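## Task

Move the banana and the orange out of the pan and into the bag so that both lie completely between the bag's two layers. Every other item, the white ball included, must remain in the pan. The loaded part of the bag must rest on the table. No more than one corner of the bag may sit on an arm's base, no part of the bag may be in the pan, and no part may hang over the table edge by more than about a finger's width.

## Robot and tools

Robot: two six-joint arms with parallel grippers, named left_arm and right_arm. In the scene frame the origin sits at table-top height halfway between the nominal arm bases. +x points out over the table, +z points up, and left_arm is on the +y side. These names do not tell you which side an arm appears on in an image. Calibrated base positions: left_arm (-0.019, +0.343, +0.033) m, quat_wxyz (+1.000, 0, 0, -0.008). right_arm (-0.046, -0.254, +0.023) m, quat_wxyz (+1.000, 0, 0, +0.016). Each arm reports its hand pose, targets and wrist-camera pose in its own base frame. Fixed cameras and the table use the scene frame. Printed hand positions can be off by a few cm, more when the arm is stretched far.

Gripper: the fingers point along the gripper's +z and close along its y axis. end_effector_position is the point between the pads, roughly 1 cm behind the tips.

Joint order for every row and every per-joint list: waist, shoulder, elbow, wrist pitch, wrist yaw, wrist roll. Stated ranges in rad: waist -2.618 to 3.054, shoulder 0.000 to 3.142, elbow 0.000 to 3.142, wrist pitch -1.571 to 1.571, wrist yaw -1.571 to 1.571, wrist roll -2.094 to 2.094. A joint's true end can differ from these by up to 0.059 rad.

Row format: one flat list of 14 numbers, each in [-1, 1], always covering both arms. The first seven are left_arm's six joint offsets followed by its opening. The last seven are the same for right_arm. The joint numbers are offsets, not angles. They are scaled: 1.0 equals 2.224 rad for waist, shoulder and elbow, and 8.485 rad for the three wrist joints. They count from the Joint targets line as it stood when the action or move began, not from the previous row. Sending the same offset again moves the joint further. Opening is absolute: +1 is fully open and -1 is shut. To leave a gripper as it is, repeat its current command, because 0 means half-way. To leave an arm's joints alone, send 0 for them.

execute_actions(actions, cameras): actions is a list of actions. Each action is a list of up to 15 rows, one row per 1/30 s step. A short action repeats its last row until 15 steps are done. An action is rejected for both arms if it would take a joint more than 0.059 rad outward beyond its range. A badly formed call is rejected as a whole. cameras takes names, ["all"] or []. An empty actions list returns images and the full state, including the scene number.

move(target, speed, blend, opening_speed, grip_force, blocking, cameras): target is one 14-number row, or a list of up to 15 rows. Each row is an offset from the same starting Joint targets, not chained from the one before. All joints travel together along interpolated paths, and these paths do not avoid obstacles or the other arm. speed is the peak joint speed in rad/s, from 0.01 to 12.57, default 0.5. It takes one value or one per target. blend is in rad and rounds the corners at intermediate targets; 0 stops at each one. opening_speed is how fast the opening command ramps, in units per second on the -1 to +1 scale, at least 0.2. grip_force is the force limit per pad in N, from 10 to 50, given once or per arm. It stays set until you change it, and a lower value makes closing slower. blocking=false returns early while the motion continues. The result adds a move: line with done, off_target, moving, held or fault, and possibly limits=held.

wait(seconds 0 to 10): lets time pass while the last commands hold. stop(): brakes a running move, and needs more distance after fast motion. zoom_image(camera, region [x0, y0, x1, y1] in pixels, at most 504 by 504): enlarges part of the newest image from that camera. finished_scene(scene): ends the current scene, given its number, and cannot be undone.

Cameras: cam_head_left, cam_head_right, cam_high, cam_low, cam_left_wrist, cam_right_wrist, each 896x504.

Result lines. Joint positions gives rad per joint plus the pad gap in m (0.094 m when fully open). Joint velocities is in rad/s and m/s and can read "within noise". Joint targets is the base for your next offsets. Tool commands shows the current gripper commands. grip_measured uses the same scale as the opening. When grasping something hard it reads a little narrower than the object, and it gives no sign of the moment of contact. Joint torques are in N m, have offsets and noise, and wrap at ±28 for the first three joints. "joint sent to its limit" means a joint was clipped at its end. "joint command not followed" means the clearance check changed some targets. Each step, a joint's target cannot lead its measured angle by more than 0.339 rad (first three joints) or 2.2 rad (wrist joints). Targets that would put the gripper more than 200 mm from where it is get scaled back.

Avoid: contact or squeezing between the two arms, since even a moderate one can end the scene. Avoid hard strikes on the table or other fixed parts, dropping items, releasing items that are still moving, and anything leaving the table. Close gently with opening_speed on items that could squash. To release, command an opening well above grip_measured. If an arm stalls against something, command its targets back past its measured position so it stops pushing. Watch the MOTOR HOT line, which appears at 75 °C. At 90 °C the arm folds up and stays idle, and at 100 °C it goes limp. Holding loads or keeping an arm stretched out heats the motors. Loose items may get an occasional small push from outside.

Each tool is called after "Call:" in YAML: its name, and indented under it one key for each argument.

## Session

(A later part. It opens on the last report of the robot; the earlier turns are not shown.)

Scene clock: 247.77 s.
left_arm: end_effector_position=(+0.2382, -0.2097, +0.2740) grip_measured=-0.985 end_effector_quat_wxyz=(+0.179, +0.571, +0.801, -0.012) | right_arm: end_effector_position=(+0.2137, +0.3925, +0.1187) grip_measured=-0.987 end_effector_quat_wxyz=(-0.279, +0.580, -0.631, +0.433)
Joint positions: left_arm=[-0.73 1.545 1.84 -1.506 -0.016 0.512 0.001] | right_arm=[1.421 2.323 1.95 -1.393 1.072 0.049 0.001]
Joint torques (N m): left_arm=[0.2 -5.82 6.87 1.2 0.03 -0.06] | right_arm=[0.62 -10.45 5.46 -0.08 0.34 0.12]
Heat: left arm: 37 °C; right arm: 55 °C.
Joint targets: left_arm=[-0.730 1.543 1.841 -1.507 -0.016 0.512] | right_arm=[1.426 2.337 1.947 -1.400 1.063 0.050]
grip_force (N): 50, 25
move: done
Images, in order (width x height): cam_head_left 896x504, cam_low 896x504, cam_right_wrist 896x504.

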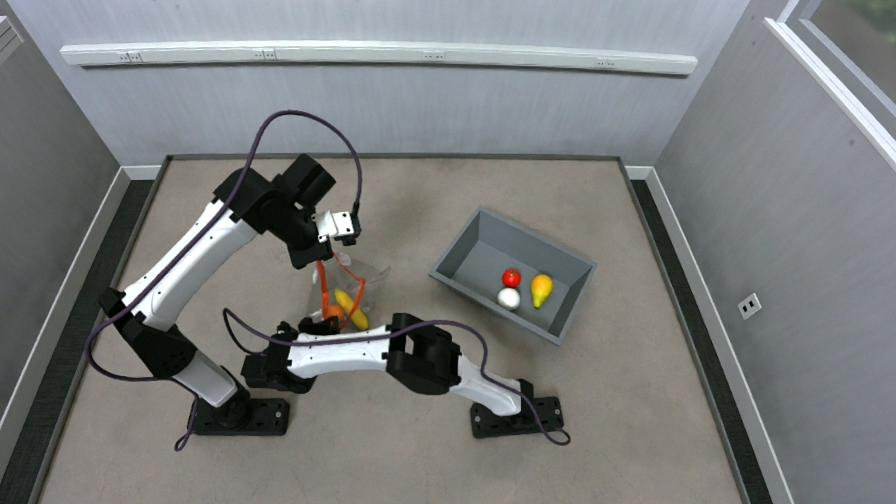

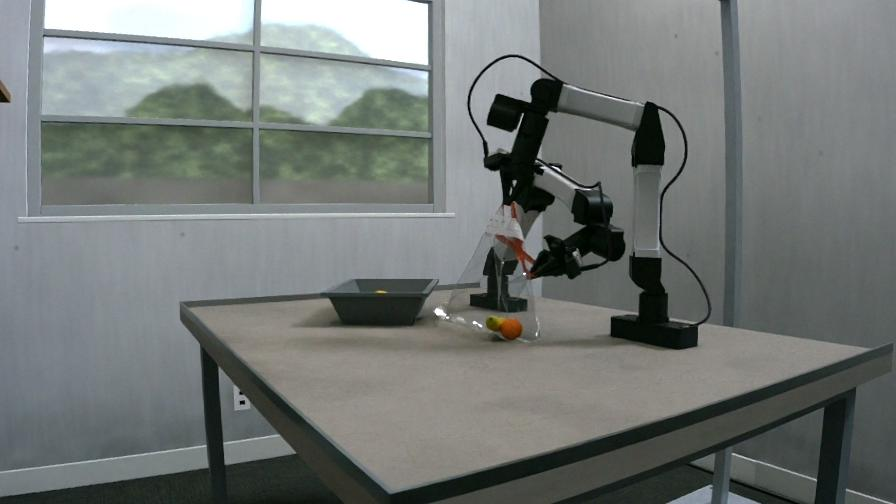

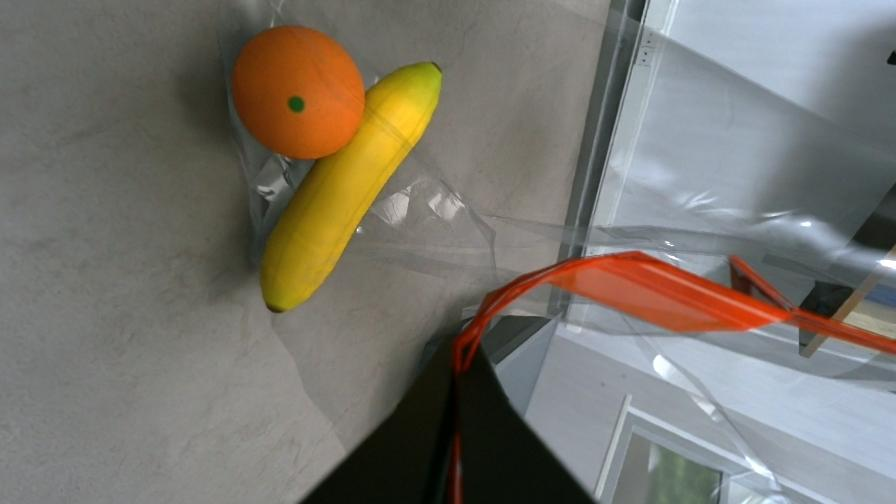

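Call:
move:
  target:
    - [0,0,0,0,0,0,-1,0.0319,0.0108,-0.0387,-0.0018,-0.0019,0,-1]
    - [0,0,0,0,0,0,-1,0.0319,0.0108,-0.0387,-0.0018,-0.0019,0,-0.5]
    - [0,0,0,0,0,0,-1,0.0755,0.0277,0.0223,-0.0174,-0.0074,0,-0.5]
  speed: 0.15
  opening_speed: 0.5
  cameras: ["cam_head_left","cam_right_wrist","cam_low","cam_high"]

Call:
zoom_image:
  camera: "cam_low"
  region: [330, 200, 580, 390]

Scene clock: 252.13 s.
left_arm: end_effector_position=(+0.2341, -0.2082, +0.2715) grip_measured=-0.985 end_effector_quat_wxyz=(+0.169, +0.573, +0.802, -0.015) | right_arm: end_effector_position=(+0.1419, +0.4014, +0.1011) grip_measured=-0.501 end_effector_quat_wxyz=(-0.238, +0.662, -0.553, +0.447)
Joint positions: left_arm=[-0.731 1.545 1.836 -1.522 -0.008 0.512 0.001] | right_arm=[1.587 2.379 1.975 -1.543 1.02 0.049 0.023]
Joint torques (N m): left_arm=[0.27 -5.82 7.2 1.32 -0.04 -0.06] | right_arm=[0.69 -10.13 7.51 -0.33 0.18 0.12]
Heat: left arm: 37 °C; right arm: 54 °C.
Joint targets: left_arm=[-0.730 1.543 1.841 -1.507 -0.016 0.512] | right_arm=[1.594 2.398 1.996 -1.547 1.000 0.050]
grip_force (N): 50, 25
move: done; target 2's new numbers were sent with right_arm's wrist yaw 0.065 rad from that target
Images, in order (width x height): cam_head_left 896x504, cam_high 896x504, cam_low 896x504, cam_right_wrist 896x504.

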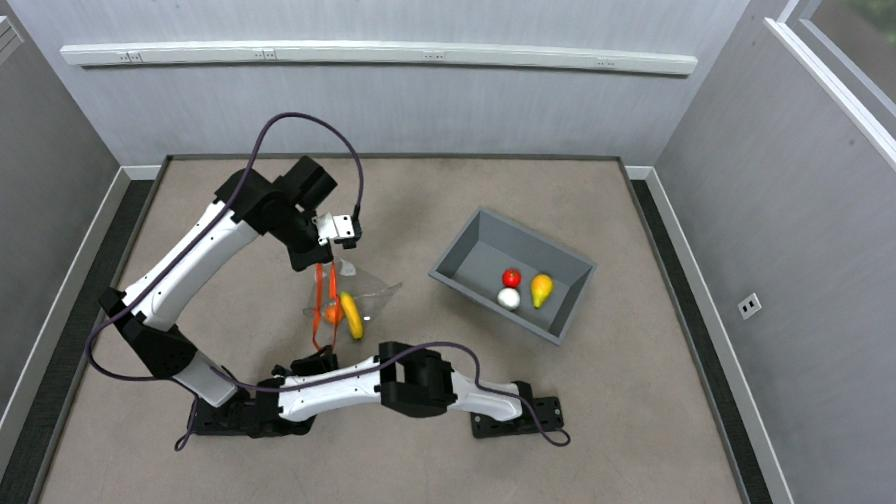

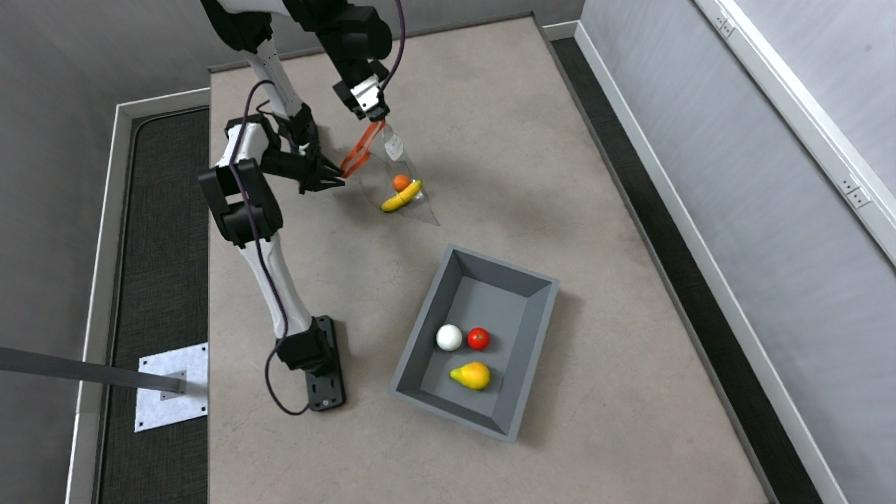

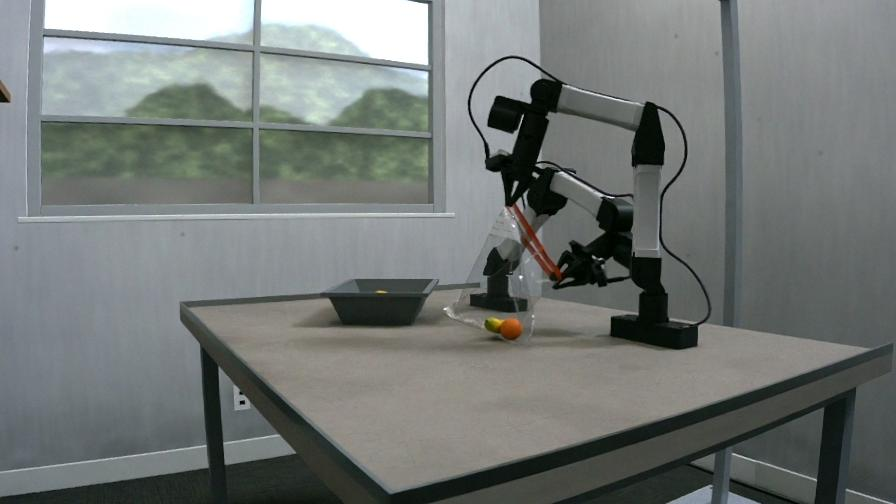

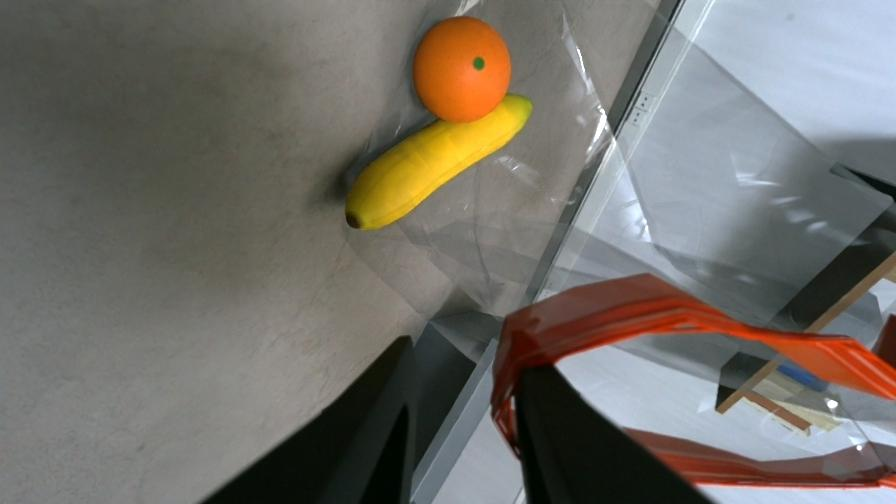

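Scaled by 2.016 from the camera's 896x504 image, which has a finer 1280x720 frame.

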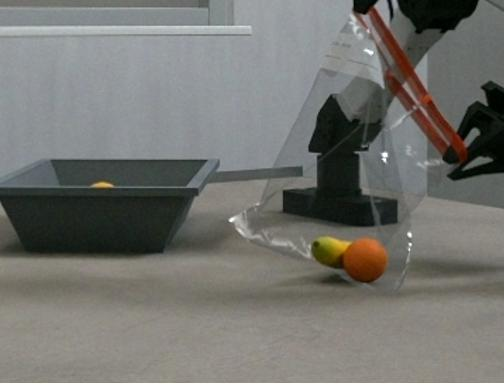

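Call:
move:
  target: [0,-0.019,-0.1434,0.016,0,0,-1,0,0,0,0,0,0,-0.5]
  speed: 0.2
  cameras: ["cam_head_left","cam_right_wrist","cam_low"]

Call:
zoom_image:
  camera: "cam_low"
  region: [330, 200, 580, 390]

Scene clock: 254.83 s.
left_arm: end_effector_position=(+0.2248, -0.1998, +0.1960) grip_measured=-0.985 end_effector_quat_wxyz=(+0.098, +0.579, +0.809, -0.007) | right_arm: end_effector_position=(+0.1407, +0.4006, +0.0994) grip_measured=-0.501 end_effector_quat_wxyz=(-0.234, +0.663, -0.556, +0.444)
Joint positions: left_arm=[-0.731 1.524 1.532 -1.382 -0.008 0.512 0.001] | right_arm=[1.587 2.379 1.975 -1.543 1.007 0.049 0.023]
Joint torques (N m): left_arm=[0.27 -7.71 6.17 0.95 -0.04 -0.04] | right_arm=[0.76 -10.11 7.51 -0.35 0.33 0.11]
Heat: left arm: 37 °C; right arm: 54 °C.
Joint targets: left_arm=[-0.730 1.500 1.522 -1.371 -0.016 0.512] | right_arm=[1.594 2.398 1.996 -1.547 1.001 0.050]
grip_force (N): 50, 25
move: done
Images, in order (width x height): cam_head_left 896x504, cam_low 896x504, cam_right_wrist 896x504.

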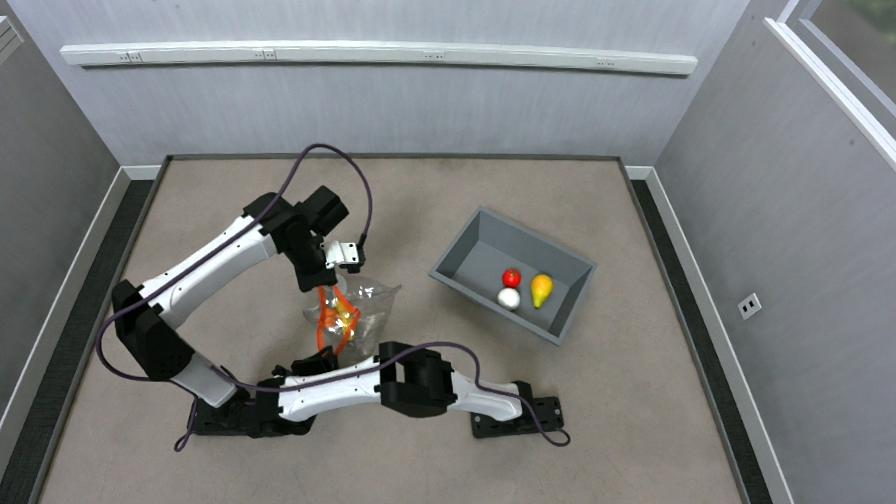

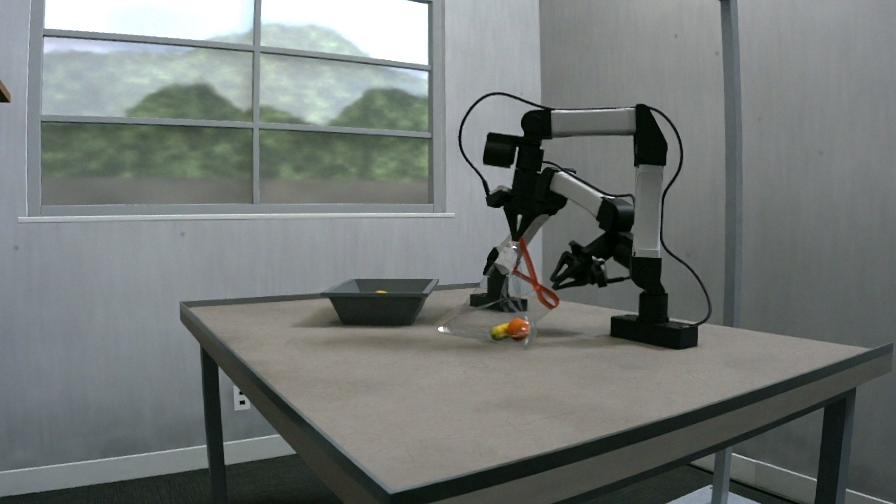

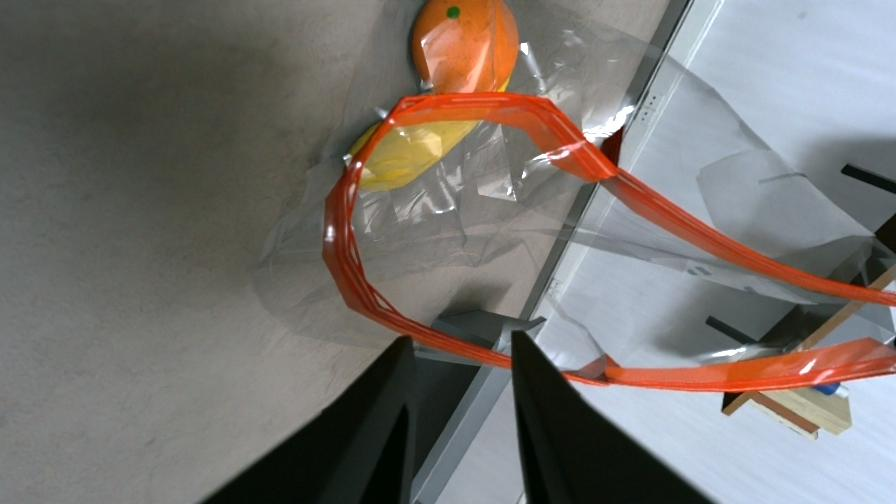

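Scaled by 2.016 from the camera's 896x504 image, which has a finer 1280x720 frame.

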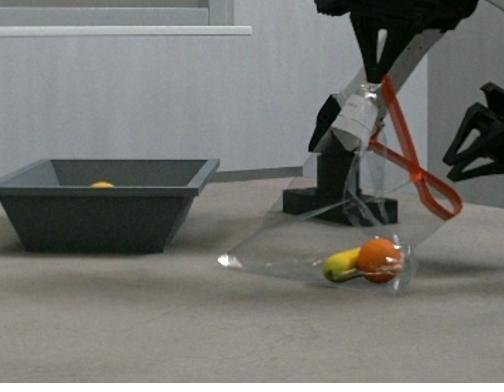

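Call:
move:
  target:
    - [0,0,0,0,0,0,-1,0.0117,-0.134,-0.178,0.0409,0,0,-0.5]
    - [0,0,0,0,0,0,-1,-0.0647,-0.6106,-0.6097,0.1593,-0.0589,0,-0.5]
    - [0,0,0,0,0,0,-1,-0.5148,-0.4042,-0.4928,0.1588,-0.1179,0,-0.5]
  speed: [0.25,0.7,0.7]
  blend: 0.08
  cameras: ["cam_head_left","cam_high","cam_low"]

Call:
zoom_image:
  camera: "cam_low"
  region: [330, 200, 580, 390]

Call:
zoom_image:
  camera: "cam_head_left"
  region: [240, 180, 440, 340]

Scene clock: 260.57 s.
left_arm: end_effector_position=(+0.2249, -0.1999, +0.1960) grip_measured=-0.985 end_effector_quat_wxyz=(+0.098, +0.579, +0.809, -0.007) | right_arm: end_effector_position=(+0.3603, +0.1727, +0.0991) grip_measured=-0.501 end_effector_quat_wxyz=(+0.350, -0.185, +0.915, +0.084)
Joint positions: left_arm=[-0.731 1.524 1.532 -1.381 -0.008 0.512 0.001] | right_arm=[0.451 1.491 0.87 -0.214 0.01 0.049 0.023]
Joint torques (N m): left_arm=[0.29 -7.69 6.22 0.96 -0.04 -0.04] | right_arm=[-0.2 -5.29 9.78 1.66 -0.11 0.06]
Heat: left arm: 37 °C; right arm: 53 °C.
Joint targets: left_arm=[-0.730 1.500 1.522 -1.371 -0.016 0.512] | right_arm=[0.449 1.499 0.900 -0.200 0.000 0.050]
grip_force (N): 50, 25
move: done
Images, in order (width x height): cam_head_left 896x504, cam_high 896x504, cam_low 896x504.

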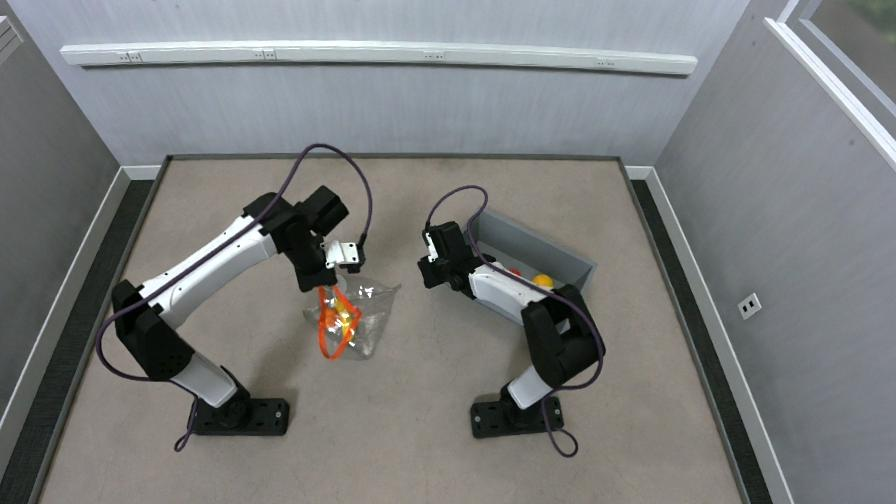

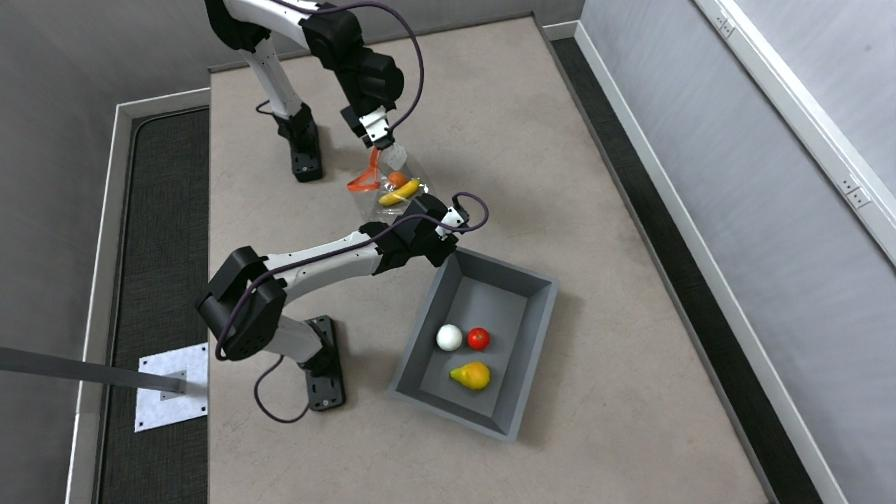

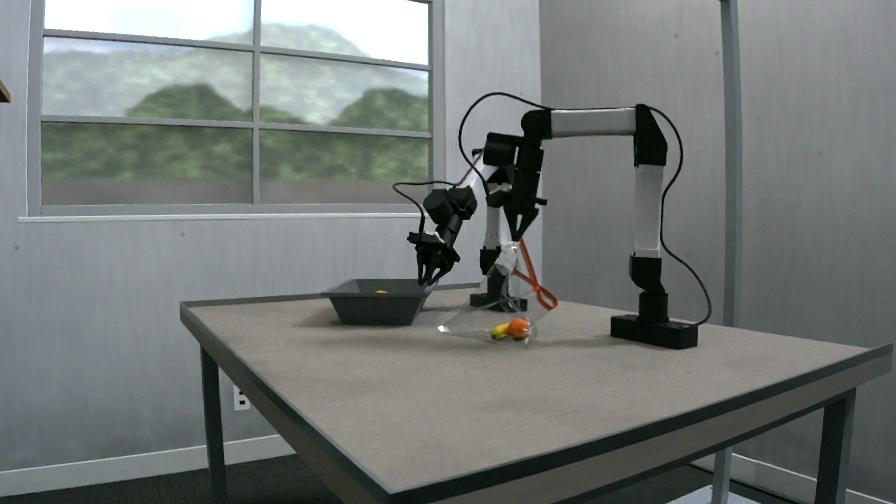

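Scaled by 2.016 from the camera's 896x504 image, which has a finer 1280x720 frame.

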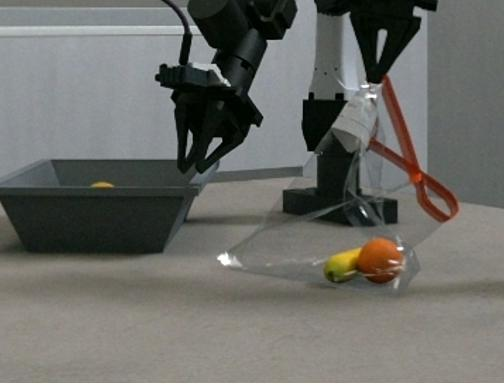

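Scaled by 2.520 from the camera's 896x504 image, which has a finer 1280x720 frame.

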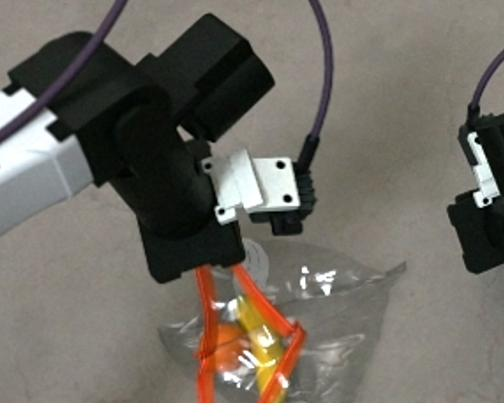

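Call:
move:
  target: [-0.1147,-0.0697,-0.3781,0.0808,0,0,-1,0,0,0,0,0,0,-0.5]
  speed: 0.3
  cameras: ["cam_head_left","cam_low","cam_left_wrist"]

Call:
zoom_image:
  camera: "cam_low"
  region: [330, 200, 580, 390]

Call:
zoom_image:
  camera: "cam_head_left"
  region: [240, 230, 440, 390]

Scene clock: 264.63 s.
left_arm: end_effector_position=(+0.1374, -0.2020, +0.0228) grip_measured=-0.985 end_effector_quat_wxyz=(+0.099, +0.675, +0.731, -0.020) | right_arm: end_effector_position=(+0.3603, +0.1728, +0.0991) grip_measured=-0.501 end_effector_quat_wxyz=(+0.350, -0.185, +0.915, +0.085)
Joint positions: left_arm=[-0.979 1.364 0.69 -0.695 -0.008 0.512 0.001] | right_arm=[0.451 1.491 0.87 -0.214 0.01 0.049 0.023]
Joint torques (N m): left_arm=[-0.28 -5.55 5.98 0.97 -0.04 -0.04] | right_arm=[-0.18 -5.3 9.81 1.66 -0.11 0.05]
Heat: left arm: 37 °C; right arm: 51 °C.
Joint targets: left_arm=[-0.985 1.345 0.681 -0.685 -0.015 0.512] | right_arm=[0.449 1.499 0.900 -0.200 0.000 0.050]
grip_force (N): 50, 25
move: done
Images, in order (width x height): cam_head_left 896x504, cam_low 896x504, cam_left_wrist 896x504.

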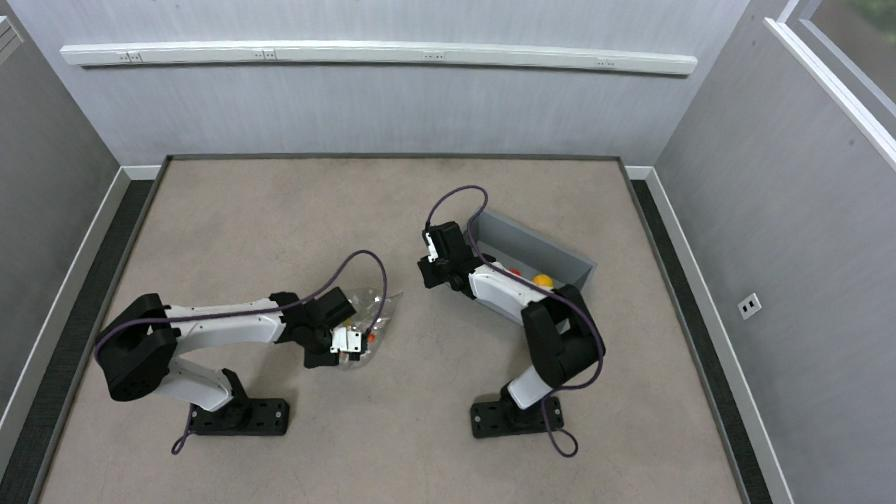

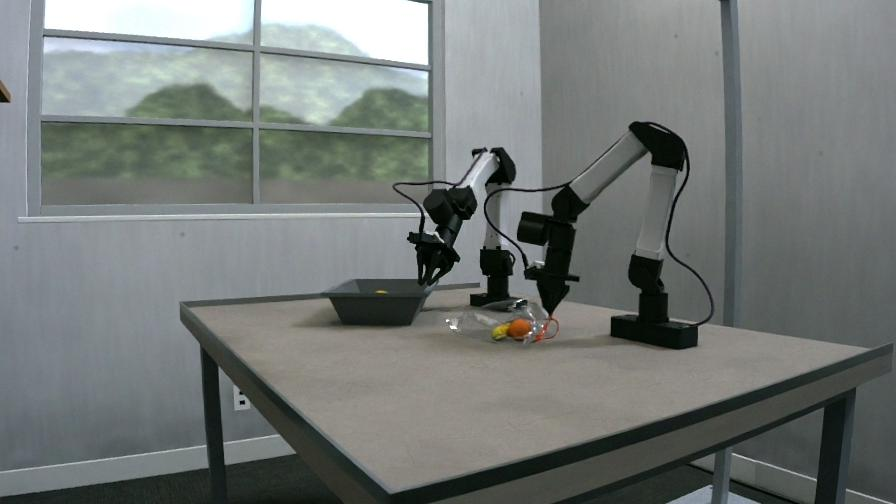

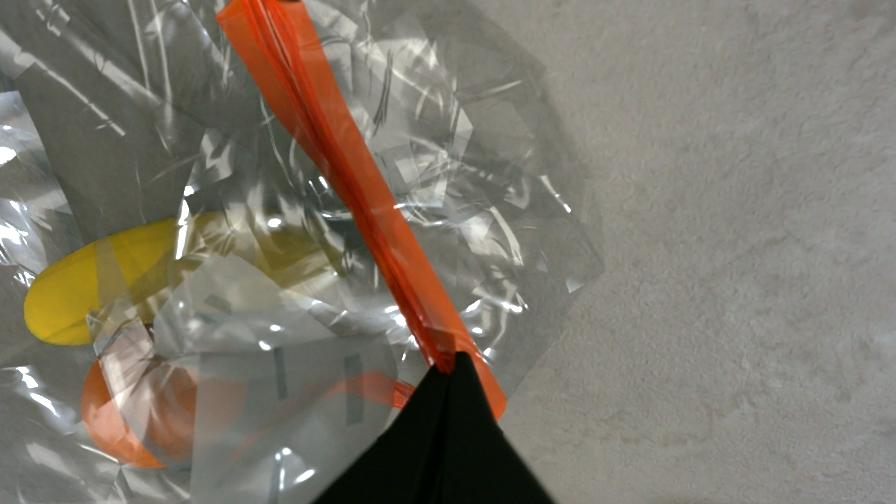

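Scaled by 2.016 from the camera's 896x504 image, which has a finer 1280x720 frame.

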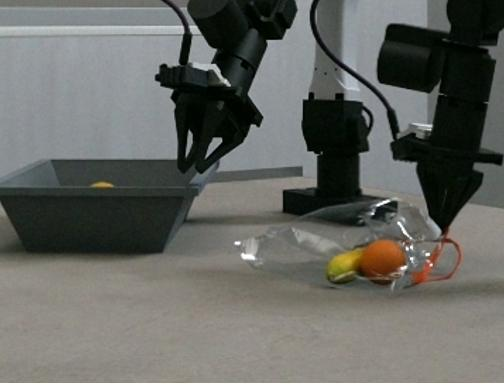

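Scaled by 2.520 from the camera's 896x504 image, which has a finer 1280x720 frame.

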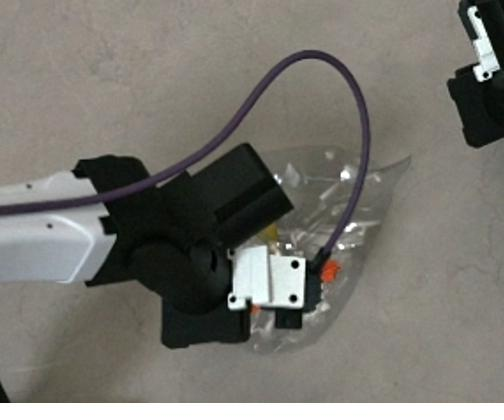

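Call:
move:
  target:
    - [0,0,0,0,0,0,-0.45,0,0,0,0,0,0,-0.5]
    - [0,-0.0369,0.2019,-0.0627,0,0,-0.45,0,0,0,0,0,0,-0.5]
    - [0.308,-0.0369,0.2019,-0.0627,0,0,-0.45,0,0,0,0,0,0,-0.5]
  speed: [0.3,0.2,0.6]
  blend: [0,0.05,0]
  opening_speed: 0.4
  cameras: ["cam_head_left","cam_low","cam_high"]

Call:
zoom_image:
  camera: "cam_low"
  region: [330, 200, 580, 390]

Call:
zoom_image:
  camera: "cam_head_left"
  region: [270, 260, 430, 380]

Call:
zoom_image:
  camera: "cam_high"
  region: [300, 110, 480, 250]

Scene clock: 270.97 s.
left_arm: end_effector_position=(+0.2333, -0.0719, +0.1413) grip_measured=-0.452 end_effector_quat_wxyz=(+0.098, +0.395, +0.913, +0.015) | right_arm: end_effector_position=(+0.3603, +0.1728, +0.0991) grip_measured=-0.501 end_effector_quat_wxyz=(+0.350, -0.185, +0.915, +0.085)
Joint positions: left_arm=[-0.305 1.278 1.11 -1.205 -0.009 0.512 0.026] | right_arm=[0.451 1.491 0.87 -0.214 0.01 0.049 0.023]
Joint torques (N m): left_arm=[0.59 -4.98 9.39 0.7 -0.02 -0.05] | right_arm=[-0.2 -5.3 9.78 1.66 -0.11 0.05]
Heat: left arm: 36 °C; right arm: 49 °C.
Joint targets: left_arm=[-0.300 1.263 1.130 -1.217 -0.016 0.512] | right_arm=[0.449 1.499 0.900 -0.200 0.000 0.050]
grip_force (N): 50, 25
move: done
Images, in order (width x height): cam_head_left 896x504, cam_high 896x504, cam_low 896x504.

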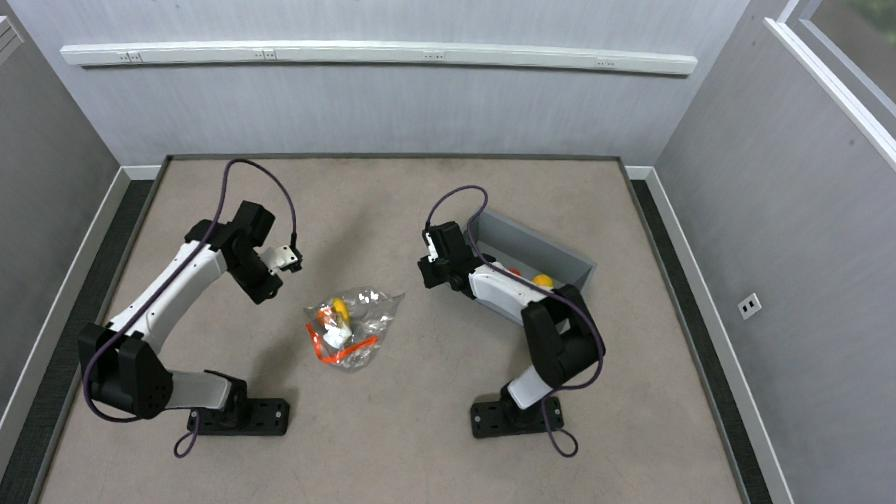

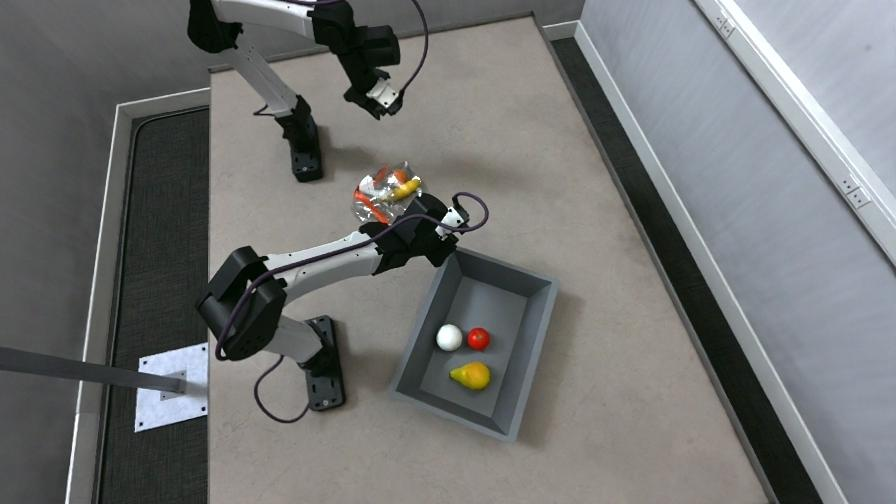

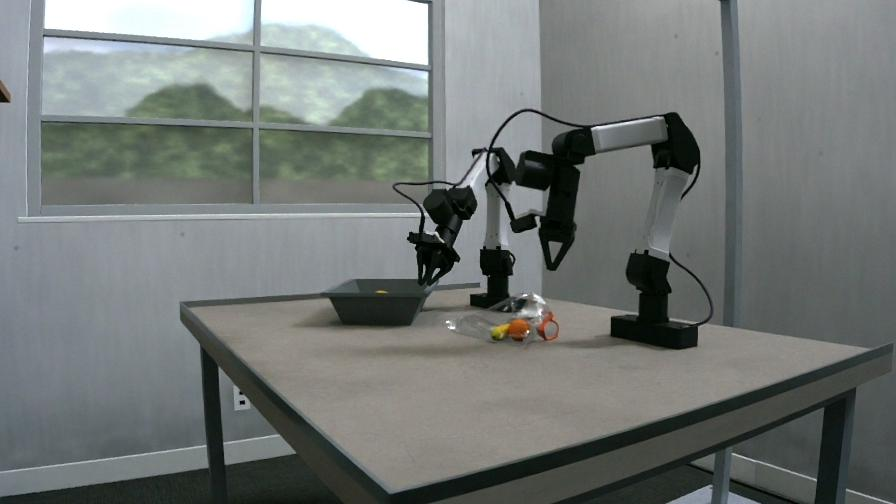

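Scaled by 2.016 from the camera's 896x504 image, which has a finer 1280x720 frame.

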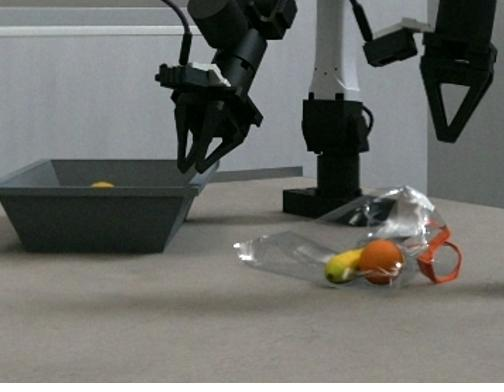

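Scaled by 3.150 from the camera's 896x504 image, which has a finer 1280x720 frame.

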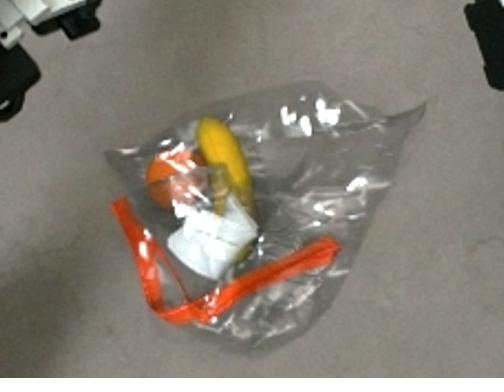

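Scaled by 2.800 from the camera's 896x504 image, which has a finer 1280x720 frame.

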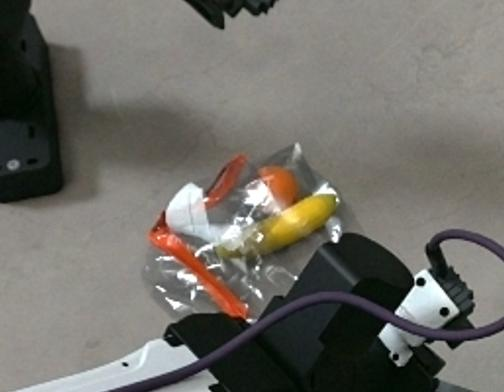

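Call:
finished_scene:
  scene: 2

The scene is finished: the task was done.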